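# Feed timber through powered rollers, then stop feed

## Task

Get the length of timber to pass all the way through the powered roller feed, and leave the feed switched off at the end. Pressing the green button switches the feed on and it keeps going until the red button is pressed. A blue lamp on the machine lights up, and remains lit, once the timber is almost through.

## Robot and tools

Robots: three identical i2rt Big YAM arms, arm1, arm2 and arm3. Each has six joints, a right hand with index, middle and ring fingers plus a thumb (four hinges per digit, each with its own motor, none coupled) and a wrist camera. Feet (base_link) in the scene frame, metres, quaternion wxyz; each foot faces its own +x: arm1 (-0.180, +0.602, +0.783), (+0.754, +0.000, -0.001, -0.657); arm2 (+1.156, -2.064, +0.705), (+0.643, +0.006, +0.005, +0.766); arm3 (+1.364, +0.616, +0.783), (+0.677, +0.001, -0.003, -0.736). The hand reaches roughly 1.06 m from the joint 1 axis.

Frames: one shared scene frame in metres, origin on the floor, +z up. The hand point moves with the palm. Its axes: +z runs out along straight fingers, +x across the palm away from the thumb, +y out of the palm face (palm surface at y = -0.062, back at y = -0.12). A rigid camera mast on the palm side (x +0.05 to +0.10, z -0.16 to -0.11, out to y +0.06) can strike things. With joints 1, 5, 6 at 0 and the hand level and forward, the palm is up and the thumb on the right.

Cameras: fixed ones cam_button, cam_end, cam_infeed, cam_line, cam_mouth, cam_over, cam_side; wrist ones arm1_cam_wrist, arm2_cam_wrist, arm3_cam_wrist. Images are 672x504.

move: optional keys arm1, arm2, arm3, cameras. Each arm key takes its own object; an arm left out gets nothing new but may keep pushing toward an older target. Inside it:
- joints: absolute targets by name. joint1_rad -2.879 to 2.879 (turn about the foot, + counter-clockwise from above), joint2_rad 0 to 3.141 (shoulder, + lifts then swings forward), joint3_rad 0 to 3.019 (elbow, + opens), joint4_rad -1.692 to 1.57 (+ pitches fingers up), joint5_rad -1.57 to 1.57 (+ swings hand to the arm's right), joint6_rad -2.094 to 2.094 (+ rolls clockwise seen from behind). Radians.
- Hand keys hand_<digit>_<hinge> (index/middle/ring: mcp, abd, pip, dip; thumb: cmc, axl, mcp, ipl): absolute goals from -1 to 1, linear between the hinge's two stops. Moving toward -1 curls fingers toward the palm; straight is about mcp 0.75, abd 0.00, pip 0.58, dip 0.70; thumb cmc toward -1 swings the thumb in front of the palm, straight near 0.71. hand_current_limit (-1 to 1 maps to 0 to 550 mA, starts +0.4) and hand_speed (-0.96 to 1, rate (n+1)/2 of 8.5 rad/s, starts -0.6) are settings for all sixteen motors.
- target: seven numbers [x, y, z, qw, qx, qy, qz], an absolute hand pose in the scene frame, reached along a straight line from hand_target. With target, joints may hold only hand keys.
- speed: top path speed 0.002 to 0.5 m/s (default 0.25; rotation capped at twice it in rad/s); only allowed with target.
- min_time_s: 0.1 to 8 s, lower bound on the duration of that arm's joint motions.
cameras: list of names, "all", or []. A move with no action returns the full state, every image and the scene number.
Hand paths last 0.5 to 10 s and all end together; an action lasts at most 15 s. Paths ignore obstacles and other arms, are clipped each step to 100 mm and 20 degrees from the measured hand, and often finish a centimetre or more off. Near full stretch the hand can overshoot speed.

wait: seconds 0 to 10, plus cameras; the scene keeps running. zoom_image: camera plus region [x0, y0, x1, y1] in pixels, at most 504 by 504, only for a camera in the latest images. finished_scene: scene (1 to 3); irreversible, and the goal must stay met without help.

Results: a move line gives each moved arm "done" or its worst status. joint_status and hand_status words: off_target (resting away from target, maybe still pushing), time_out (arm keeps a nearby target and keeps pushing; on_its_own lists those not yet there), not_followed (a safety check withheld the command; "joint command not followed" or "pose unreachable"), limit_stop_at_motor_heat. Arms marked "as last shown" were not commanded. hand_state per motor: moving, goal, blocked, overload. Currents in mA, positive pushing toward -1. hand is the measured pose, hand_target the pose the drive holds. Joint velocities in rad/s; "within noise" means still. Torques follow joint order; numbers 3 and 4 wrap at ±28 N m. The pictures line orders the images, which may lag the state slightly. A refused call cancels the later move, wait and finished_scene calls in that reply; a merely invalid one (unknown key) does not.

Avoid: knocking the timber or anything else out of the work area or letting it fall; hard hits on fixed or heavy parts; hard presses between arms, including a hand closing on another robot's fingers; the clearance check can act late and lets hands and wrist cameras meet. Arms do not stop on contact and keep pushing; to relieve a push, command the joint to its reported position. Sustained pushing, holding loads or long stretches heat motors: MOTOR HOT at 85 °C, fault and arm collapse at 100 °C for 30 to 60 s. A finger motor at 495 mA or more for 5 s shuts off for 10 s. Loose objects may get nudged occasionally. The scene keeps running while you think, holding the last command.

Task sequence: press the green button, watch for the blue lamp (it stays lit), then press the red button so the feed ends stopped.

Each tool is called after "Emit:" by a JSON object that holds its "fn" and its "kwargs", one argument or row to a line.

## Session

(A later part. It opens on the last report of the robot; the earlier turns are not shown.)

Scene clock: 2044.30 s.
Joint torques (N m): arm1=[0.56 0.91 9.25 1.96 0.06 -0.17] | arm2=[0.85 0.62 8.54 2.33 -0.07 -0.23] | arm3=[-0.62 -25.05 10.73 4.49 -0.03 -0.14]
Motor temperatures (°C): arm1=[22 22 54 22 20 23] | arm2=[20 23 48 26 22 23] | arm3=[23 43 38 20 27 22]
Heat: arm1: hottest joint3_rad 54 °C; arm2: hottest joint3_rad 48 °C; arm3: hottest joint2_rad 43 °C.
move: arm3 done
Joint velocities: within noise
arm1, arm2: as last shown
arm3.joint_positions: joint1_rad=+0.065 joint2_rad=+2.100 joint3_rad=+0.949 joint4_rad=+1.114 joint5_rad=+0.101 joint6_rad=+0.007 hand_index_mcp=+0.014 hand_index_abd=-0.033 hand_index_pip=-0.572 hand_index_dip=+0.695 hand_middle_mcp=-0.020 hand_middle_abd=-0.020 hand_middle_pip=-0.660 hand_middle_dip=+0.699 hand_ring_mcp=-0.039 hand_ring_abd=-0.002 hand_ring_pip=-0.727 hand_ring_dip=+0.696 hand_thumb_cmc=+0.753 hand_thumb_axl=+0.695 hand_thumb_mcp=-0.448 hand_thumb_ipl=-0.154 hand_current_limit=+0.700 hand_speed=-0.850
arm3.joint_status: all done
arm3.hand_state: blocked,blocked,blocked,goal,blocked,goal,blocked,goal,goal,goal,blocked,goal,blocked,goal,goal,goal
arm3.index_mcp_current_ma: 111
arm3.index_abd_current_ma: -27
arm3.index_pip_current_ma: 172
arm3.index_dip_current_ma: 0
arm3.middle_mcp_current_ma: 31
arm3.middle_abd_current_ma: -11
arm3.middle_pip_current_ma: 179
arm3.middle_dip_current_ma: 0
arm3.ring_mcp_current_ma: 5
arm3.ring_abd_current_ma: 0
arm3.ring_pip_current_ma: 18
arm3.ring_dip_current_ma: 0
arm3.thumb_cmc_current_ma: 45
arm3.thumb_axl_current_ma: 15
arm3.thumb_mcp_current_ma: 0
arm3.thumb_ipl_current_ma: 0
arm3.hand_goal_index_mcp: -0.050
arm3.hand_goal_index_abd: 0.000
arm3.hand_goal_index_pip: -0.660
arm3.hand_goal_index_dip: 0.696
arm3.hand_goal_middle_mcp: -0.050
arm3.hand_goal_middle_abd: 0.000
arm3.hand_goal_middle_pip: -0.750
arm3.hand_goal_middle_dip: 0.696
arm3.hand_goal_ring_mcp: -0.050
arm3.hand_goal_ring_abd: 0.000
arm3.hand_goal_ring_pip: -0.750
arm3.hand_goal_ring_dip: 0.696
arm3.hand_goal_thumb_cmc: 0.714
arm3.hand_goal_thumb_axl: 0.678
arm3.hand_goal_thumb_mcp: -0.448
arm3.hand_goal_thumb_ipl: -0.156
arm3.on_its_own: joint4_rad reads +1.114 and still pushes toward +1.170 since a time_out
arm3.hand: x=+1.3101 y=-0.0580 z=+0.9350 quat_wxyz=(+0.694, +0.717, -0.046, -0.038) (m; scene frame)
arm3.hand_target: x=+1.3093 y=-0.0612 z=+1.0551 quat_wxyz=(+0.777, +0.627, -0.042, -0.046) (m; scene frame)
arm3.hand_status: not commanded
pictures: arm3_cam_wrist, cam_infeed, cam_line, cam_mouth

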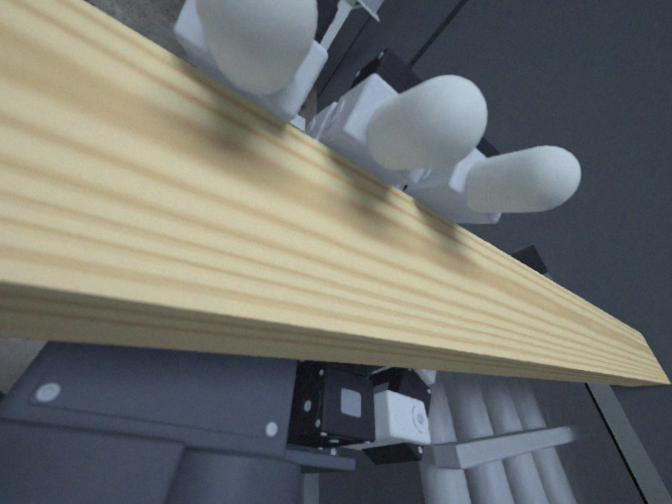

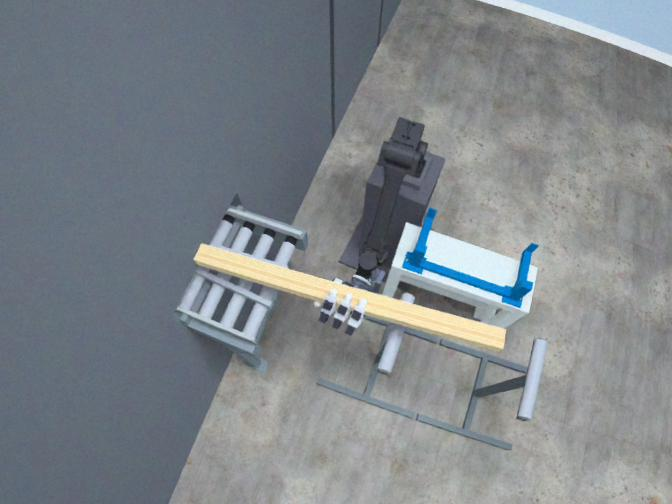

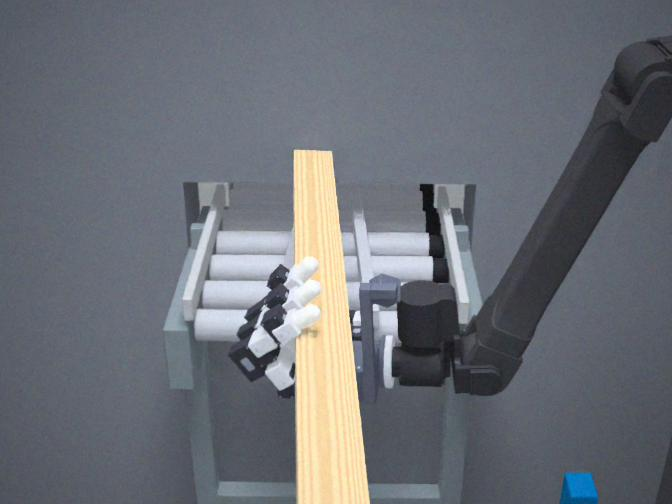

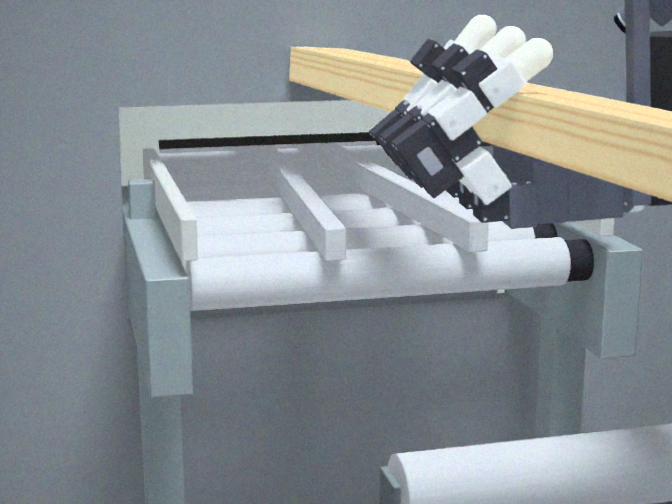

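Emit:
{"fn": "move", "kwargs": {
  "arm3": {"joints": {"joint1_rad": 0.025, "joint2_rad": 2.30, "joint3_rad": 1.14, "joint4_rad": 1.37, "joint5_rad": 0.14, "joint6_rad": -0.02}, "min_time_s": 6},
  "cameras": ["cam_infeed", "cam_line", "cam_mouth"]
}}

Scene clock: 2118.83 s.
Joint torques (N m): arm1=[0.56 0.91 9.24 1.96 0.06 -0.17] | arm2=[0.97 0.62 8.32 2.39 -0.04 -0.24] | arm3=[0.03 -22.36 10.03 5.7 0.01 0.01]
Motor temperatures (°C): arm1=[22 22 55 22 20 23] | arm2=[20 23 48 26 22 23] | arm3=[23 44 44 21 24 22]
Heat: arm1: hottest joint3_rad 55 °C; arm2: hottest joint3_rad 48 °C; arm3: hottest joint2_rad 44 °C.
move: arm3 time_out
Joint velocities: within noise
arm1.joint_positions: joint1_rad=+0.588 joint2_rad=+0.584 joint3_rad=+1.318 joint4_rad=-1.380 joint5_rad=+0.037 joint6_rad=+1.119 hand_index_mcp=+0.755 hand_index_abd=+0.000 hand_index_pip=+0.577 hand_index_dip=+0.696 hand_middle_mcp=+0.755 hand_middle_abd=+0.000 hand_middle_pip=+0.577 hand_middle_dip=+0.696 hand_ring_mcp=+0.755 hand_ring_abd=+0.000 hand_ring_pip=+0.577 hand_ring_dip=+0.696 hand_thumb_cmc=+0.715 hand_thumb_axl=+0.677 hand_thumb_mcp=+0.225 hand_thumb_ipl=+0.168 hand_current_limit=+0.400 hand_speed=-0.600
arm1.joint_status: not commanded
arm1.hand_state: goal,goal,goal,goal,goal,goal,goal,goal,goal,goal,goal,goal,goal,goal,goal,goal
arm1.index_mcp_current_ma: 4
arm1.index_abd_current_ma: 1
arm1.index_pip_current_ma: 4
arm1.index_dip_current_ma: 0
arm1.middle_mcp_current_ma: 4
arm1.middle_abd_current_ma: 1
arm1.middle_pip_current_ma: 4
arm1.middle_dip_current_ma: 0
arm1.ring_mcp_current_ma: 4
arm1.ring_abd_current_ma: 1
arm1.ring_pip_current_ma: 4
arm1.ring_dip_current_ma: 0
arm1.thumb_cmc_current_ma: 3
arm1.thumb_axl_current_ma: -4
arm1.thumb_mcp_current_ma: -4
arm1.thumb_ipl_current_ma: -2
arm1.hand_goal_index_mcp: 0.754
arm1.hand_goal_index_abd: 0.000
arm1.hand_goal_index_pip: 0.576
arm1.hand_goal_index_dip: 0.696
arm1.hand_goal_middle_mcp: 0.754
arm1.hand_goal_middle_abd: 0.000
arm1.hand_goal_middle_pip: 0.576
arm1.hand_goal_middle_dip: 0.696
arm1.hand_goal_ring_mcp: 0.754
arm1.hand_goal_ring_abd: 0.000
arm1.hand_goal_ring_pip: 0.576
arm1.hand_goal_ring_dip: 0.696
arm1.hand_goal_thumb_cmc: 0.714
arm1.hand_goal_thumb_axl: 0.678
arm1.hand_goal_thumb_mcp: 0.226
arm1.hand_goal_thumb_ipl: 0.168
arm1.hand: x=-0.0978 y=+0.3671 z=+1.3021 quat_wxyz=(+0.283, +0.875, -0.184, +0.347) (m; scene frame)
arm1.hand_target: x=-0.0967 y=+0.3700 z=+1.3126 quat_wxyz=(+0.287, +0.871, -0.178, +0.357) (m; scene frame)
arm1.hand_status: not commanded
arm2.joint_positions: joint1_rad=+0.488 joint2_rad=+0.628 joint3_rad=+1.361 joint4_rad=-1.175 joint5_rad=+0.056 joint6_rad=+1.105 hand_index_mcp=+0.755 hand_index_abd=+0.001 hand_index_pip=+0.577 hand_index_dip=+0.696 hand_middle_mcp=+0.755 hand_middle_abd=+0.001 hand_middle_pip=+0.577 hand_middle_dip=+0.696 hand_ring_mcp=+0.755 hand_ring_abd=+0.001 hand_ring_pip=+0.577 hand_ring_dip=+0.696 hand_thumb_cmc=+0.715 hand_thumb_axl=+0.677 hand_thumb_mcp=+0.226 hand_thumb_ipl=+0.168 hand_current_limit=+0.400 hand_speed=-0.600
arm2.joint_status: not commanded
arm2.hand_state: goal,goal,goal,goal,goal,goal,goal,goal,goal,goal,goal,goal,goal,goal,goal,goal
arm2.index_mcp_current_ma: 1
arm2.index_abd_current_ma: 0
arm2.index_pip_current_ma: 0
arm2.index_dip_current_ma: 0
arm2.middle_mcp_current_ma: 1
arm2.middle_abd_current_ma: 0
arm2.middle_pip_current_ma: 0
arm2.middle_dip_current_ma: 0
arm2.ring_mcp_current_ma: 1
arm2.ring_abd_current_ma: 0
arm2.ring_pip_current_ma: 0
arm2.ring_dip_current_ma: 0
arm2.thumb_cmc_current_ma: 1
arm2.thumb_axl_current_ma: -1
arm2.thumb_mcp_current_ma: 0
arm2.thumb_ipl_current_ma: 0
arm2.hand_goal_index_mcp: 0.754
arm2.hand_goal_index_abd: 0.000
arm2.hand_goal_index_pip: 0.576
arm2.hand_goal_index_dip: 0.696
arm2.hand_goal_middle_mcp: 0.754
arm2.hand_goal_middle_abd: 0.000
arm2.hand_goal_middle_pip: 0.576
arm2.hand_goal_middle_dip: 0.696
arm2.hand_goal_ring_mcp: 0.754
arm2.hand_goal_ring_abd: 0.000
arm2.hand_goal_ring_pip: 0.576
arm2.hand_goal_ring_dip: 0.696
arm2.hand_goal_thumb_cmc: 0.714
arm2.hand_goal_thumb_axl: 0.678
arm2.hand_goal_thumb_mcp: 0.226
arm2.hand_goal_thumb_ipl: 0.168
arm2.hand: x=+1.0769 y=-1.7947 z=+1.2821 quat_wxyz=(-0.405, +0.203, +0.818, +0.356) (m; scene frame)
arm2.hand_target: x=+1.0761 y=-1.7986 z=+1.2968 quat_wxyz=(-0.417, +0.196, +0.810, +0.362) (m; scene frame)
arm2.hand_status: not commanded
arm3.joint_positions: joint1_rad=+0.023 joint2_rad=+2.359 joint3_rad=+1.052 joint4_rad=+1.283 joint5_rad=+0.140 joint6_rad=-0.008 hand_index_mcp=+0.014 hand_index_abd=-0.035 hand_index_pip=-0.572 hand_index_dip=+0.695 hand_middle_mcp=-0.019 hand_middle_abd=-0.021 hand_middle_pip=-0.660 hand_middle_dip=+0.699 hand_ring_mcp=-0.039 hand_ring_abd=-0.002 hand_ring_pip=-0.728 hand_ring_dip=+0.697 hand_thumb_cmc=+0.753 hand_thumb_axl=+0.695 hand_thumb_mcp=-0.448 hand_thumb_ipl=-0.154 hand_current_limit=+0.700 hand_speed=-0.850
arm3.joint_status: joint4_rad time_out (moved +0.169 of +0.256); the others done
arm3.hand_state: blocked,blocked,blocked,goal,blocked,blocked,blocked,goal,goal,goal,blocked,goal,blocked,goal,goal,goal
arm3.index_mcp_current_ma: 111
arm3.index_abd_current_ma: -29
arm3.index_pip_current_ma: 172
arm3.index_dip_current_ma: 0
arm3.middle_mcp_current_ma: 32
arm3.middle_abd_current_ma: -12
arm3.middle_pip_current_ma: 176
arm3.middle_dip_current_ma: 1
arm3.ring_mcp_current_ma: 6
arm3.ring_abd_current_ma: 0
arm3.ring_pip_current_ma: 17
arm3.ring_dip_current_ma: 0
arm3.thumb_cmc_current_ma: 45
arm3.thumb_axl_current_ma: 15
arm3.thumb_mcp_current_ma: 0
arm3.thumb_ipl_current_ma: 0
arm3.hand_goal_index_mcp: -0.050
arm3.hand_goal_index_abd: 0.000
arm3.hand_goal_index_pip: -0.660
arm3.hand_goal_index_dip: 0.696
arm3.hand_goal_middle_mcp: -0.050
arm3.hand_goal_middle_abd: 0.000
arm3.hand_goal_middle_pip: -0.750
arm3.hand_goal_middle_dip: 0.696
arm3.hand_goal_ring_mcp: -0.050
arm3.hand_goal_ring_abd: 0.000
arm3.hand_goal_ring_pip: -0.750
arm3.hand_goal_ring_dip: 0.696
arm3.hand_goal_thumb_cmc: 0.714
arm3.hand_goal_thumb_axl: 0.678
arm3.hand_goal_thumb_mcp: -0.448
arm3.hand_goal_thumb_ipl: -0.156
arm3.on_its_own: joint4_rad reads +1.283 and still pushes toward +1.370 since a time_out
arm3.hand: x=+1.2764 y=-0.0630 z=+0.8446 quat_wxyz=(+0.696, +0.711, -0.069, -0.072) (m; scene frame)
arm3.hand_target: x=+1.2774 y=-0.0774 z=+0.9364 quat_wxyz=(+0.774, +0.625, -0.068, -0.072) (m; scene frame)
arm3.hand_status: not commanded
pictures: cam_infeed, cam_line, cam_mouth

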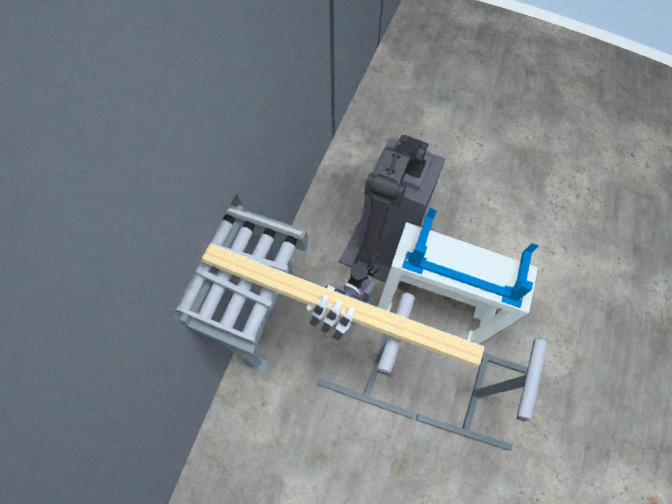

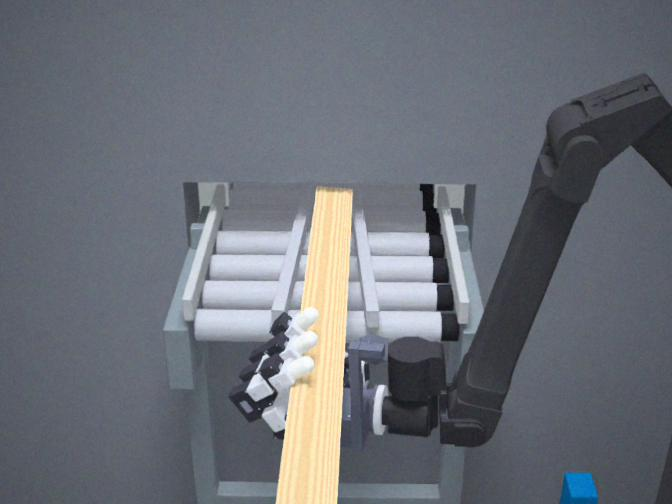

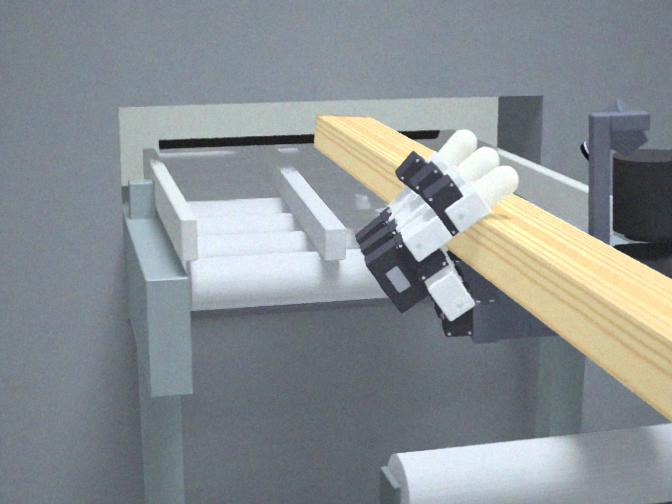

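Emit:
{"fn": "move", "kwargs": {
  "arm3": {"joints": {"joint1_rad": 0.0295, "joint2_rad": 2.438, "joint3_rad": 1.203, "joint4_rad": 1.45, "joint5_rad": 0.12, "joint6_rad": -0.02}, "min_time_s": 4},
  "cameras": ["cam_infeed", "cam_line", "cam_mouth"]
}}

Scene clock: 2169.60 s.
Joint torques (N m): arm1=[0.56 0.97 9.25 1.98 0.06 -0.17] | arm2=[1.08 0.62 8.46 2.28 -0.04 -0.23] | arm3=[0.38 -22.71 8.94 5.7 -0.07 0]
Motor temperatures (°C): arm1=[22 22 55 22 20 23] | arm2=[20 23 48 26 22 23] | arm3=[23 50 46 22 22 22]
Heat: arm1: hottest joint3_rad 55 °C; arm2: hottest joint3_rad 48 °C; arm3: hottest joint2_rad 50 °C.
move: arm3 time_out
Joint velocities: within noise
arm1, arm2: as last shown
arm3.joint_positions: joint1_rad=+0.023 joint2_rad=+2.494 joint3_rad=+1.123 joint4_rad=+1.363 joint5_rad=+0.122 joint6_rad=-0.008 hand_index_mcp=+0.014 hand_index_abd=-0.035 hand_index_pip=-0.572 hand_index_dip=+0.695 hand_middle_mcp=-0.019 hand_middle_abd=-0.021 hand_middle_pip=-0.660 hand_middle_dip=+0.699 hand_ring_mcp=-0.039 hand_ring_abd=-0.002 hand_ring_pip=-0.728 hand_ring_dip=+0.697 hand_thumb_cmc=+0.753 hand_thumb_axl=+0.695 hand_thumb_mcp=-0.448 hand_thumb_ipl=-0.154 hand_current_limit=+0.700 hand_speed=-0.850
arm3.joint_status: joint4_rad time_out (moved +0.080 of +0.167); the others done
arm3.hand_state: blocked,blocked,blocked,goal,blocked,blocked,blocked,goal,goal,goal,blocked,goal,blocked,goal,goal,goal
arm3.index_mcp_current_ma: 111
arm3.index_abd_current_ma: -29
arm3.index_pip_current_ma: 172
arm3.index_dip_current_ma: 0
arm3.middle_mcp_current_ma: 32
arm3.middle_abd_current_ma: -12
arm3.middle_pip_current_ma: 176
arm3.middle_dip_current_ma: 1
arm3.ring_mcp_current_ma: 6
arm3.ring_abd_current_ma: 0
arm3.ring_pip_current_ma: 17
arm3.ring_dip_current_ma: 0
arm3.thumb_cmc_current_ma: 45
arm3.thumb_axl_current_ma: 15
arm3.thumb_mcp_current_ma: 0
arm3.thumb_ipl_current_ma: 0
arm3.hand_goal_index_mcp: -0.050
arm3.hand_goal_index_abd: 0.000
arm3.hand_goal_index_pip: -0.660
arm3.hand_goal_index_dip: 0.696
arm3.hand_goal_middle_mcp: -0.050
arm3.hand_goal_middle_abd: 0.000
arm3.hand_goal_middle_pip: -0.750
arm3.hand_goal_middle_dip: 0.696
arm3.hand_goal_ring_mcp: -0.050
arm3.hand_goal_ring_abd: 0.000
arm3.hand_goal_ring_pip: -0.750
arm3.hand_goal_ring_dip: 0.696
arm3.hand_goal_thumb_cmc: 0.714
arm3.hand_goal_thumb_axl: 0.678
arm3.hand_goal_thumb_mcp: -0.448
arm3.hand_goal_thumb_ipl: -0.156
arm3.on_its_own: joint4_rad reads +1.363 and still pushes toward +1.450 since a time_out
arm3.hand: x=+1.2795 y=-0.0656 z=+0.7980 quat_wxyz=(+0.702, +0.706, -0.063, -0.065) (m; scene frame)
arm3.hand_target: x=+1.2842 y=-0.0814 z=+0.8832 quat_wxyz=(+0.777, +0.624, -0.059, -0.064) (m; scene frame)
arm3.hand_status: not commanded
pictures: cam_infeed, cam_line, cam_mouth

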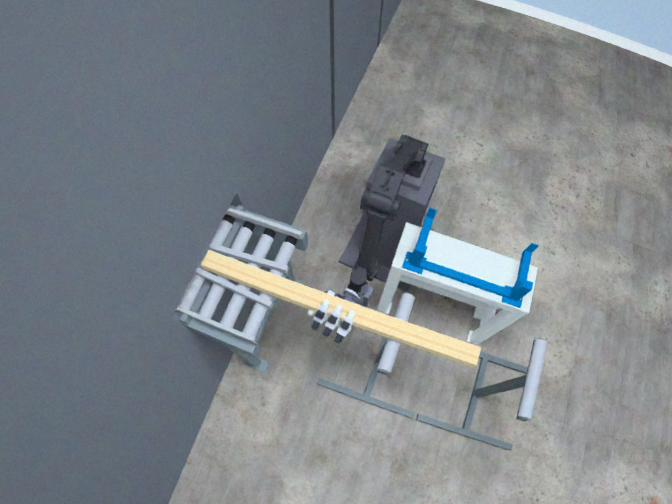

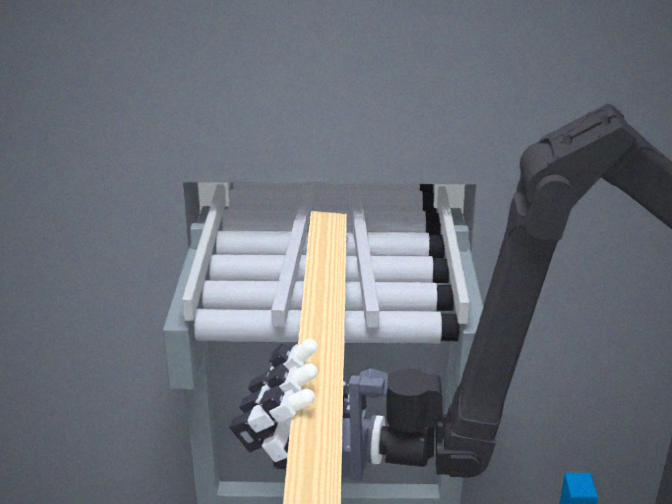

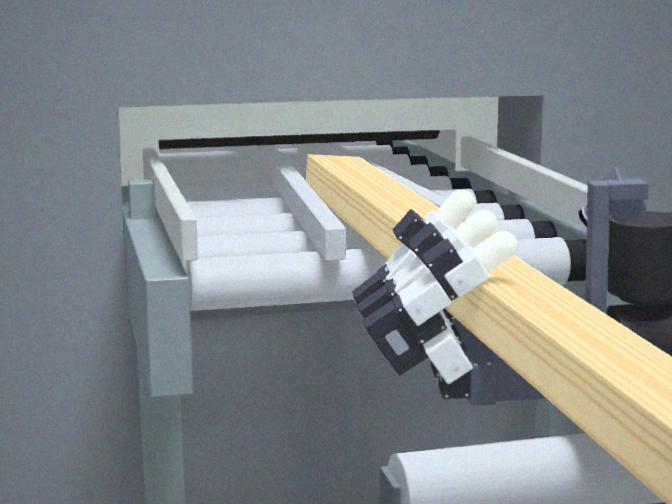

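Emit:
{"fn": "move", "kwargs": {
  "arm3": {"joints": {"joint1_rad": 0.0295, "joint2_rad": 2.495, "joint3_rad": 1.23, "joint4_rad": 1.487, "joint5_rad": 0.12, "joint6_rad": -0.02}, "min_time_s": 3},
  "cameras": ["cam_line", "cam_infeed", "cam_mouth"]
}}

Scene clock: 2219.87 s.
Joint torques (N m): arm1=[0.56 0.97 9.25 1.96 0.06 -0.17] | arm2=[1.79 0.91 8.35 2.33 -0.05 -0.27] | arm3=[0.38 -21.83 8.47 5.29 -0.06 -0.03]
Motor temperatures (°C): arm1=[22 22 55 22 20 23] | arm2=[19 23 48 26 22 23] | arm3=[23 50 43 23 22 22]
Heat: arm1: hottest joint3_rad 55 °C; arm2: hottest joint3_rad 48 °C; arm3: hottest joint2_rad 50 °C.
move: arm3 time_out
Joint velocities: within noise
arm1, arm2: as last shown
arm3.joint_positions: joint1_rad=+0.023 joint2_rad=+2.539 joint3_rad=+1.155 joint4_rad=+1.409 joint5_rad=+0.121 joint6_rad=-0.005 hand_index_mcp=+0.014 hand_index_abd=-0.035 hand_index_pip=-0.572 hand_index_dip=+0.695 hand_middle_mcp=-0.019 hand_middle_abd=-0.021 hand_middle_pip=-0.660 hand_middle_dip=+0.699 hand_ring_mcp=-0.039 hand_ring_abd=-0.002 hand_ring_pip=-0.728 hand_ring_dip=+0.697 hand_thumb_cmc=+0.753 hand_thumb_axl=+0.695 hand_thumb_mcp=-0.448 hand_thumb_ipl=-0.154 hand_current_limit=+0.700 hand_speed=-0.850
arm3.joint_status: joint4_rad time_out (moved +0.046 of +0.124); the others done
arm3.hand_state: blocked,blocked,blocked,goal,blocked,blocked,blocked,goal,goal,goal,blocked,goal,blocked,goal,goal,goal
arm3.index_mcp_current_ma: 111
arm3.index_abd_current_ma: -29
arm3.index_pip_current_ma: 172
arm3.index_dip_current_ma: 0
arm3.middle_mcp_current_ma: 32
arm3.middle_abd_current_ma: -12
arm3.middle_pip_current_ma: 176
arm3.middle_dip_current_ma: 1
arm3.ring_mcp_current_ma: 6
arm3.ring_abd_current_ma: 0
arm3.ring_pip_current_ma: 17
arm3.ring_dip_current_ma: 0
arm3.thumb_cmc_current_ma: 45
arm3.thumb_axl_current_ma: 15
arm3.thumb_mcp_current_ma: 0
arm3.thumb_ipl_current_ma: 0
arm3.hand_goal_index_mcp: -0.050
arm3.hand_goal_index_abd: 0.000
arm3.hand_goal_index_pip: -0.660
arm3.hand_goal_index_dip: 0.696
arm3.hand_goal_middle_mcp: -0.050
arm3.hand_goal_middle_abd: 0.000
arm3.hand_goal_middle_pip: -0.750
arm3.hand_goal_middle_dip: 0.696
arm3.hand_goal_ring_mcp: -0.050
arm3.hand_goal_ring_abd: 0.000
arm3.hand_goal_ring_pip: -0.750
arm3.hand_goal_ring_dip: 0.696
arm3.hand_goal_thumb_cmc: 0.714
arm3.hand_goal_thumb_axl: 0.678
arm3.hand_goal_thumb_mcp: -0.448
arm3.hand_goal_thumb_ipl: -0.156
arm3.on_its_own: joint4_rad reads +1.409 and still pushes toward +1.487 since a time_out
arm3.hand: x=+1.2794 y=-0.0655 z=+0.7896 quat_wxyz=(+0.714, +0.694, -0.065, -0.063) (m; scene frame)
arm3.hand_target: x=+1.2845 y=-0.0801 z=+0.8618 quat_wxyz=(+0.779, +0.621, -0.059, -0.064) (m; scene frame)
arm3.hand_status: not commanded
pictures: cam_infeed, cam_line, cam_mouth

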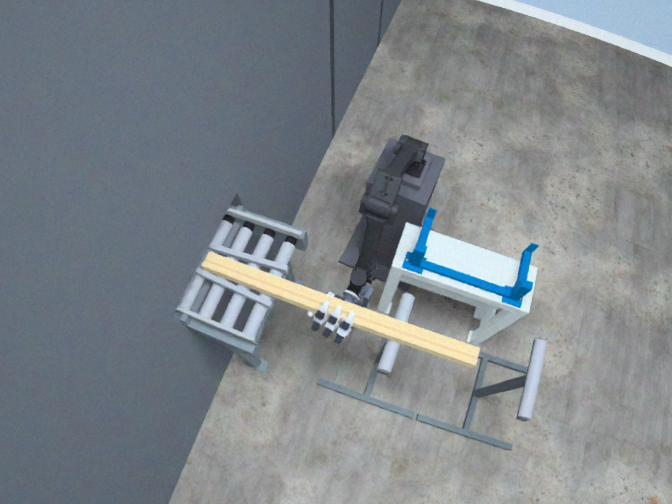

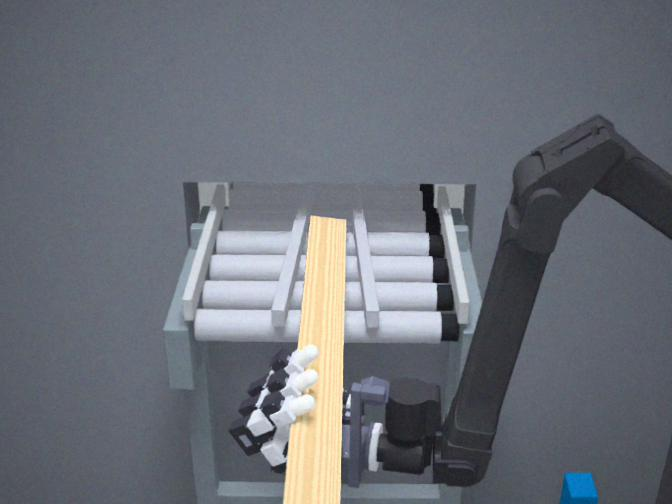

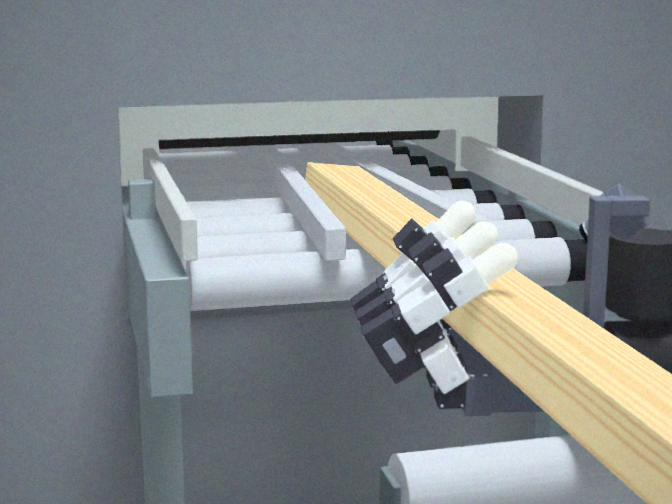

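Emit:
{"fn": "move", "kwargs": {
  "arm3": {"joints": {"joint1_rad": 0.0295, "joint2_rad": 2.55, "joint3_rad": 1.255, "joint4_rad": 1.487, "joint5_rad": 0.12, "joint6_rad": -0.02}, "min_time_s": 3},
  "cameras": ["cam_line", "cam_infeed", "cam_mouth"]
}}

Emit:
{"fn": "zoom_image", "kwargs": {
  "camera": "cam_mouth",
  "region": [260, 120, 460, 320]
}}

Scene clock: 2234.80 s.
Joint torques (N m): arm1=[0.5 0.91 9.24 1.98 0.06 -0.17] | arm2=[0.97 0.97 8.36 2.32 -0.04 -0.29] | arm3=[0.32 -19.96 7.57 4.4 0.07 -0.01]
Motor temperatures (°C): arm1=[22 22 55 22 20 23] | arm2=[19 23 48 26 22 23] | arm3=[23 46 43 23 21 22]
Heat: arm1: hottest joint3_rad 55 °C; arm2: hottest joint3_rad 48 °C; arm3: hottest joint2_rad 46 °C.
move: arm3 done
Joint velocities: within noise
arm1, arm2: as last shown
arm3.joint_positions: joint1_rad=+0.023 joint2_rad=+2.566 joint3_rad=+1.194 joint4_rad=+1.432 joint5_rad=+0.118 joint6_rad=-0.007 hand_index_mcp=-0.035 hand_index_abd=-0.003 hand_index_pip=-0.659 hand_index_dip=+0.695 hand_middle_mcp=-0.043 hand_middle_abd=-0.004 hand_middle_pip=-0.749 hand_middle_dip=+0.698 hand_ring_mcp=-0.043 hand_ring_abd=-0.002 hand_ring_pip=-0.749 hand_ring_dip=+0.697 hand_thumb_cmc=+0.740 hand_thumb_axl=+0.692 hand_thumb_mcp=-0.448 hand_thumb_ipl=-0.154 hand_current_limit=+0.700 hand_speed=-0.850
arm3.joint_status: all done
arm3.hand_state: goal,goal,goal,goal,goal,goal,goal,goal,goal,goal,goal,goal,blocked,goal,goal,goal
arm3.index_mcp_current_ma: 9
arm3.index_abd_current_ma: 0
arm3.index_pip_current_ma: 0
arm3.index_dip_current_ma: 0
arm3.middle_mcp_current_ma: 3
arm3.middle_abd_current_ma: -1
arm3.middle_pip_current_ma: 0
arm3.middle_dip_current_ma: 0
arm3.ring_mcp_current_ma: 3
arm3.ring_abd_current_ma: 0
arm3.ring_pip_current_ma: 0
arm3.ring_dip_current_ma: 0
arm3.thumb_cmc_current_ma: 23
arm3.thumb_axl_current_ma: 10
arm3.thumb_mcp_current_ma: 0
arm3.thumb_ipl_current_ma: 0
arm3.hand_goal_index_mcp: -0.050
arm3.hand_goal_index_abd: 0.000
arm3.hand_goal_index_pip: -0.660
arm3.hand_goal_index_dip: 0.696
arm3.hand_goal_middle_mcp: -0.050
arm3.hand_goal_middle_abd: 0.000
arm3.hand_goal_middle_pip: -0.750
arm3.hand_goal_middle_dip: 0.696
arm3.hand_goal_ring_mcp: -0.050
arm3.hand_goal_ring_abd: 0.000
arm3.hand_goal_ring_pip: -0.750
arm3.hand_goal_ring_dip: 0.696
arm3.hand_goal_thumb_cmc: 0.714
arm3.hand_goal_thumb_axl: 0.678
arm3.hand_goal_thumb_mcp: -0.448
arm3.hand_goal_thumb_ipl: -0.156
arm3.on_its_own: hand_index_mcp moved -0.049 to your old target -0.050; hand_index_pip moved -0.087 to your old target -0.660; hand_middle_pip moved -0.089 to your old target -0.750; hand_ring_pip moved -0.021 to your old target -0.750
arm3.hand: x=+1.2798 y=-0.0709 z=+0.7895 quat_wxyz=(+0.726, +0.682, -0.063, -0.063) (m; scene frame)
arm3.hand_target: x=+1.2844 y=-0.0823 z=+0.8327 quat_wxyz=(+0.769, +0.633, -0.059, -0.065) (m; scene frame)
arm3.hand_status: not commanded
pictures: cam_infeed, cam_line, cam_mouth

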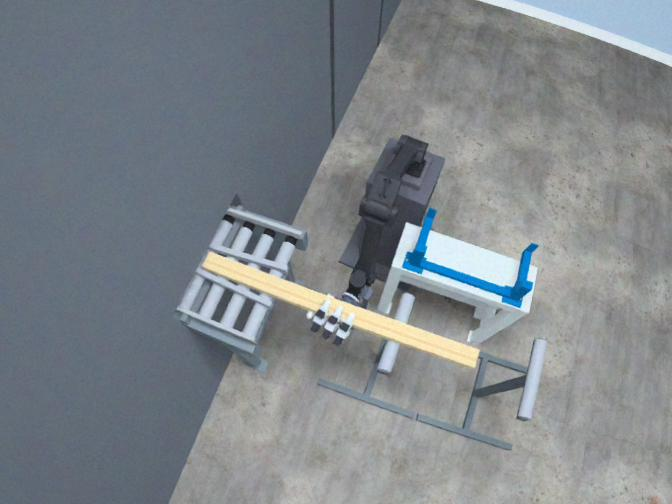

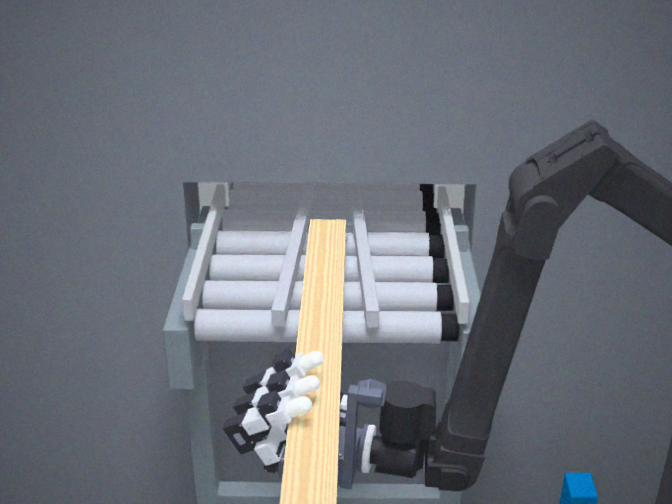

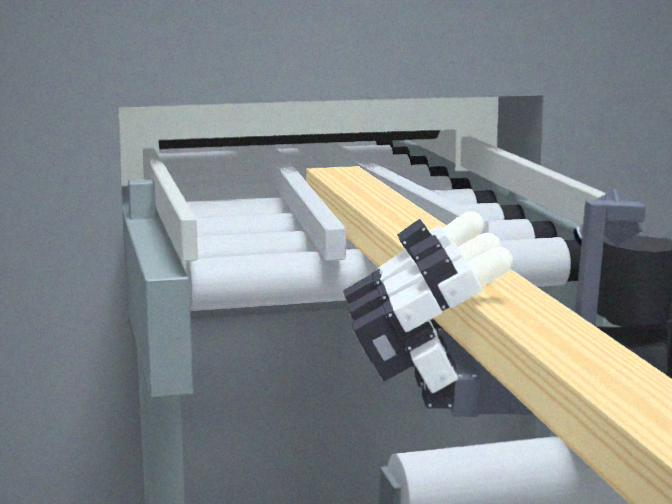

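Scaled by 2.520 from the camera's 672x504 image, which has a finer 960x720 frame.

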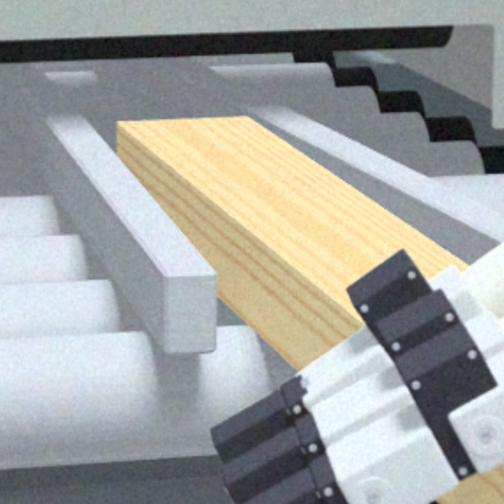

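Emit:
{"fn": "move", "kwargs": {
  "arm3": {"joints": {"joint1_rad": 0.0295, "joint2_rad": 2.60, "joint3_rad": 1.285, "joint4_rad": 1.45, "joint5_rad": 0.12, "joint6_rad": -0.02}, "min_time_s": 3},
  "cameras": ["cam_line", "cam_infeed", "cam_mouth"]
}}

Emit:
{"fn": "zoom_image", "kwargs": {
  "camera": "cam_mouth",
  "region": [260, 120, 460, 320]
}}

Scene clock: 2279.20 s.
Joint torques (N m): arm1=[0.56 0.97 9.25 1.98 0.06 -0.17] | arm2=[1.49 1.26 8.47 2.28 -0.05 -0.24] | arm3=[0.26 -17.73 7.19 2.88 -0.04 -0.02]
Motor temperatures (°C): arm1=[22 22 55 22 20 23] | arm2=[19 23 49 26 22 23] | arm3=[23 43 43 22 21 22]
Heat: arm1: hottest joint3_rad 55 °C; arm2: hottest joint3_rad 49 °C; arm3: hottest joint2_rad 43 °C.
move: arm3 done
Joint velocities: within noise
arm1, arm2: as last shown
arm3.joint_positions: joint1_rad=+0.023 joint2_rad=+2.586 joint3_rad=+1.232 joint4_rad=+1.436 joint5_rad=+0.121 joint6_rad=-0.007 hand_index_mcp=-0.041 hand_index_abd=-0.003 hand_index_pip=-0.659 hand_index_dip=+0.695 hand_middle_mcp=-0.043 hand_middle_abd=-0.003 hand_middle_pip=-0.749 hand_middle_dip=+0.698 hand_ring_mcp=-0.043 hand_ring_abd=-0.002 hand_ring_pip=-0.750 hand_ring_dip=+0.697 hand_thumb_cmc=+0.740 hand_thumb_axl=+0.687 hand_thumb_mcp=-0.448 hand_thumb_ipl=-0.154 hand_current_limit=+0.700 hand_speed=-0.850
arm3.joint_status: all done
arm3.hand_state: goal,goal,goal,goal,goal,goal,goal,goal,goal,goal,goal,goal,blocked,goal,goal,goal
arm3.index_mcp_current_ma: 4
arm3.index_abd_current_ma: 0
arm3.index_pip_current_ma: 0
arm3.index_dip_current_ma: 0
arm3.middle_mcp_current_ma: 3
arm3.middle_abd_current_ma: -1
arm3.middle_pip_current_ma: 0
arm3.middle_dip_current_ma: 0
arm3.ring_mcp_current_ma: 3
arm3.ring_abd_current_ma: 0
arm3.ring_pip_current_ma: 0
arm3.ring_dip_current_ma: 0
arm3.thumb_cmc_current_ma: 22
arm3.thumb_axl_current_ma: 5
arm3.thumb_mcp_current_ma: 0
arm3.thumb_ipl_current_ma: 0
arm3.hand_goal_index_mcp: -0.050
arm3.hand_goal_index_abd: 0.000
arm3.hand_goal_index_pip: -0.660
arm3.hand_goal_index_dip: 0.696
arm3.hand_goal_middle_mcp: -0.050
arm3.hand_goal_middle_abd: 0.000
arm3.hand_goal_middle_pip: -0.750
arm3.hand_goal_middle_dip: 0.696
arm3.hand_goal_ring_mcp: -0.050
arm3.hand_goal_ring_abd: 0.000
arm3.hand_goal_ring_pip: -0.750
arm3.hand_goal_ring_dip: 0.696
arm3.hand_goal_thumb_cmc: 0.714
arm3.hand_goal_thumb_axl: 0.678
arm3.hand_goal_thumb_mcp: -0.448
arm3.hand_goal_thumb_ipl: -0.156
arm3.hand: x=+1.2790 y=-0.0781 z=+0.7887 quat_wxyz=(+0.733, +0.674, -0.064, -0.064) (m; scene frame)
arm3.hand_target: x=+1.2843 y=-0.0894 z=+0.8001 quat_wxyz=(+0.751, +0.654, -0.058, -0.065) (m; scene frame)
arm3.hand_status: not commanded
pictures: cam_infeed, cam_line, cam_mouth

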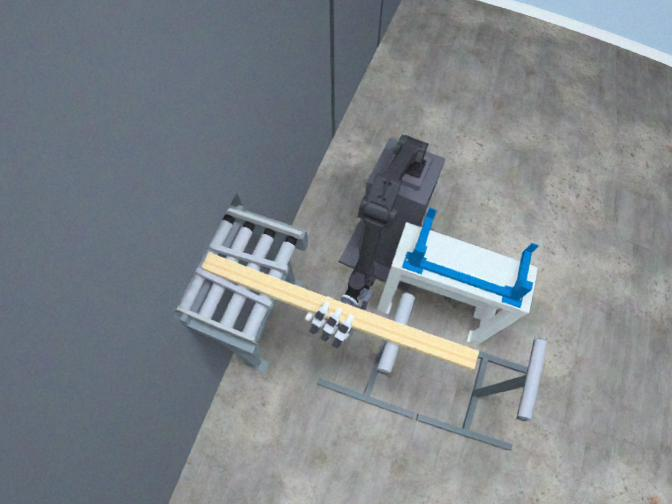

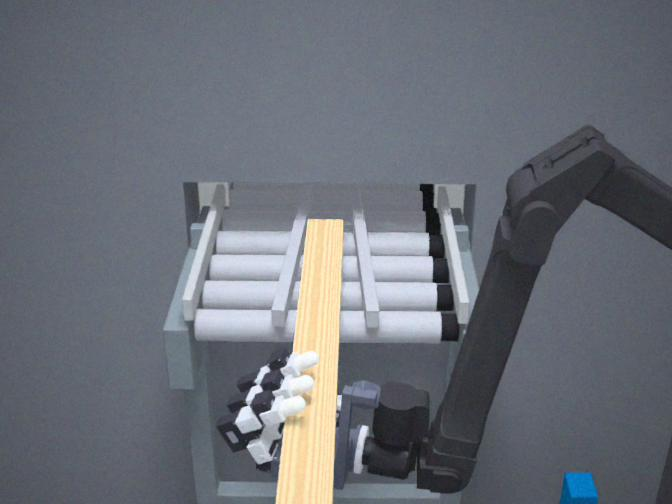

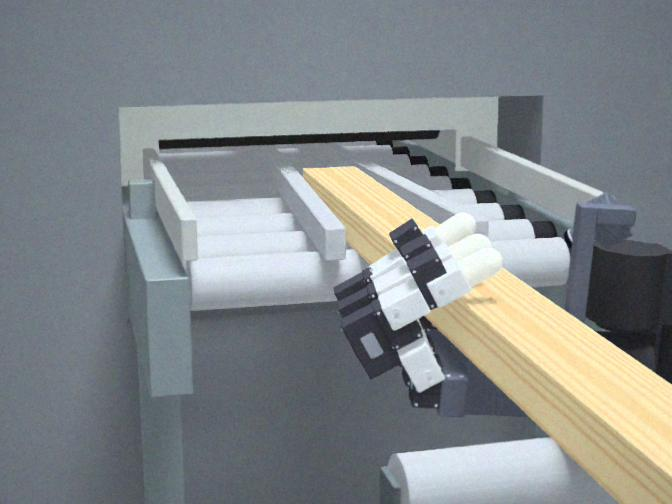

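Scaled by 2.520 from the camera's 672x504 image, which has a finer 960x720 frame.

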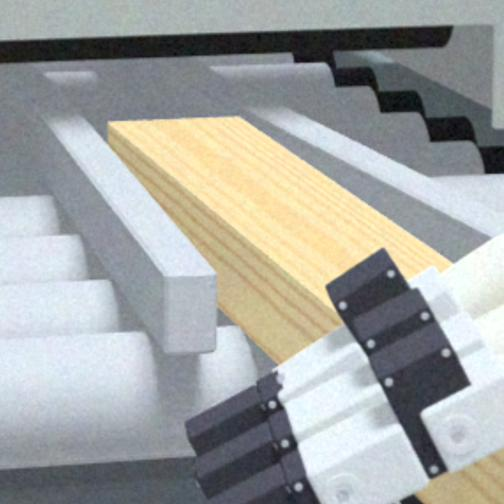

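Emit:
{"fn": "move", "kwargs": {
  "arm3": {"joints": {"hand_index_pip": -0.2, "hand_middle_pip": -0.2, "hand_ring_pip": -0.2}},
  "cameras": ["cam_mouth", "arm3_cam_wrist"]
}}

Emit:
{"fn": "zoom_image", "kwargs": {
  "camera": "cam_mouth",
  "region": [260, 120, 560, 420]
}}

Scene clock: 2295.37 s.
Joint torques (N m): arm1=[0.56 0.91 9.24 1.98 0.06 -0.17] | arm2=[1.26 0.62 8.39 2.28 -0.06 -0.27] | arm3=[0.32 -17.96 7.2 2.82 -0.02 -0.02]
Motor temperatures (°C): arm1=[22 22 55 22 20 23] | arm2=[19 23 49 26 22 23] | arm3=[23 42 42 22 20 22]
Heat: arm1: hottest joint3_rad 55 °C; arm2: hottest joint3_rad 49 °C; arm3: hottest joint2_rad 42 °C.
move: arm3 done
Joint velocities: within noise
arm1, arm2: as last shown
arm3.joint_positions: joint1_rad=+0.023 joint2_rad=+2.586 joint3_rad=+1.232 joint4_rad=+1.436 joint5_rad=+0.121 joint6_rad=-0.007 hand_index_mcp=-0.041 hand_index_abd=-0.003 hand_index_pip=-0.204 hand_index_dip=+0.695 hand_middle_mcp=-0.043 hand_middle_abd=-0.003 hand_middle_pip=-0.204 hand_middle_dip=+0.698 hand_ring_mcp=-0.043 hand_ring_abd=-0.002 hand_ring_pip=-0.204 hand_ring_dip=+0.697 hand_thumb_cmc=+0.740 hand_thumb_axl=+0.687 hand_thumb_mcp=-0.448 hand_thumb_ipl=-0.154 hand_current_limit=+0.700 hand_speed=-0.850
arm3.joint_status: all done
arm3.hand_state: goal,goal,goal,goal,goal,goal,goal,goal,goal,goal,goal,goal,blocked,goal,goal,goal
arm3.index_mcp_current_ma: 4
arm3.index_abd_current_ma: 0
arm3.index_pip_current_ma: -1
arm3.index_dip_current_ma: 0
arm3.middle_mcp_current_ma: 2
arm3.middle_abd_current_ma: -1
arm3.middle_pip_current_ma: -1
arm3.middle_dip_current_ma: 0
arm3.ring_mcp_current_ma: 3
arm3.ring_abd_current_ma: 0
arm3.ring_pip_current_ma: -1
arm3.ring_dip_current_ma: 0
arm3.thumb_cmc_current_ma: 22
arm3.thumb_axl_current_ma: 5
arm3.thumb_mcp_current_ma: 0
arm3.thumb_ipl_current_ma: 0
arm3.hand_goal_index_mcp: -0.050
arm3.hand_goal_index_abd: 0.000
arm3.hand_goal_index_pip: -0.200
arm3.hand_goal_index_dip: 0.696
arm3.hand_goal_middle_mcp: -0.050
arm3.hand_goal_middle_abd: 0.000
arm3.hand_goal_middle_pip: -0.200
arm3.hand_goal_middle_dip: 0.696
arm3.hand_goal_ring_mcp: -0.050
arm3.hand_goal_ring_abd: 0.000
arm3.hand_goal_ring_pip: -0.200
arm3.hand_goal_ring_dip: 0.696
arm3.hand_goal_thumb_cmc: 0.714
arm3.hand_goal_thumb_axl: 0.678
arm3.hand_goal_thumb_mcp: -0.448
arm3.hand_goal_thumb_ipl: -0.156
arm3.hand: x=+1.2790 y=-0.0781 z=+0.7887 quat_wxyz=(+0.733, +0.674, -0.064, -0.064) (m; scene frame)
arm3.hand_target: x=+1.2843 y=-0.0894 z=+0.8001 quat_wxyz=(+0.751, +0.654, -0.058, -0.065) (m; scene frame)
arm3.hand_status: not commanded
pictures: arm3_cam_wrist, cam_mouth

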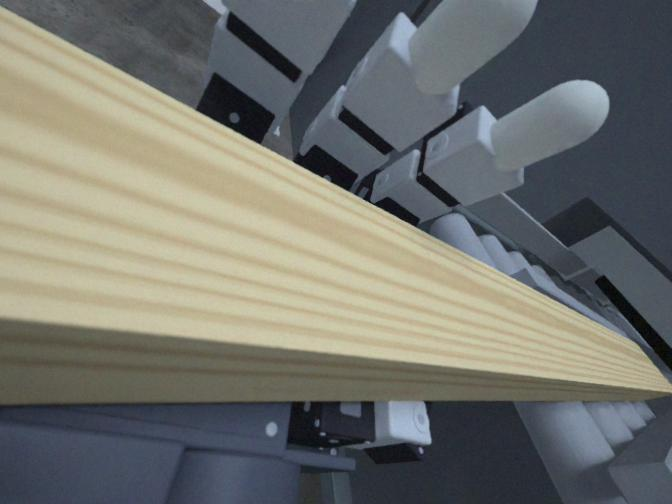

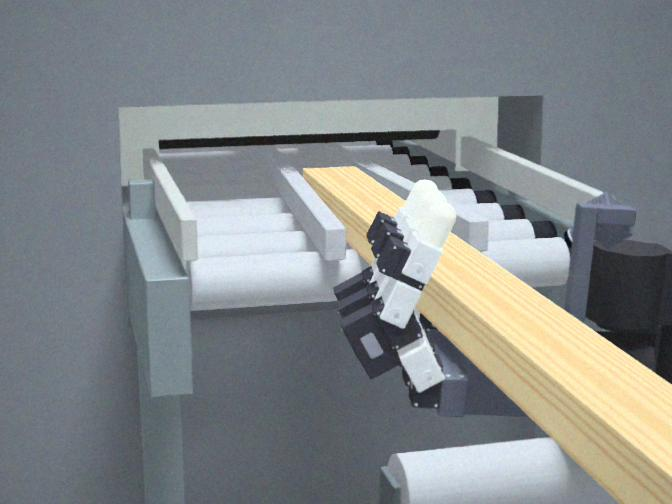

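Scaled by 1.680 from the camera's 672x504 image, which has a finer 960x720 frame.

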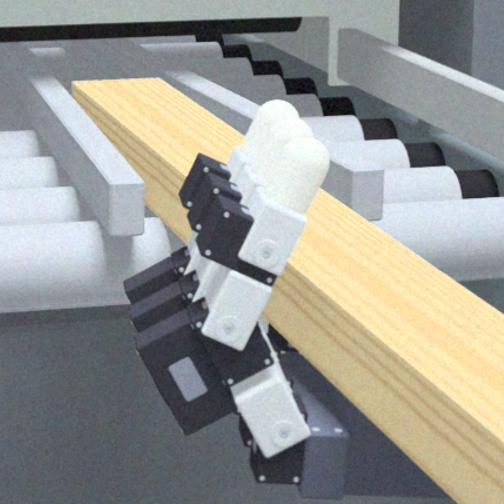

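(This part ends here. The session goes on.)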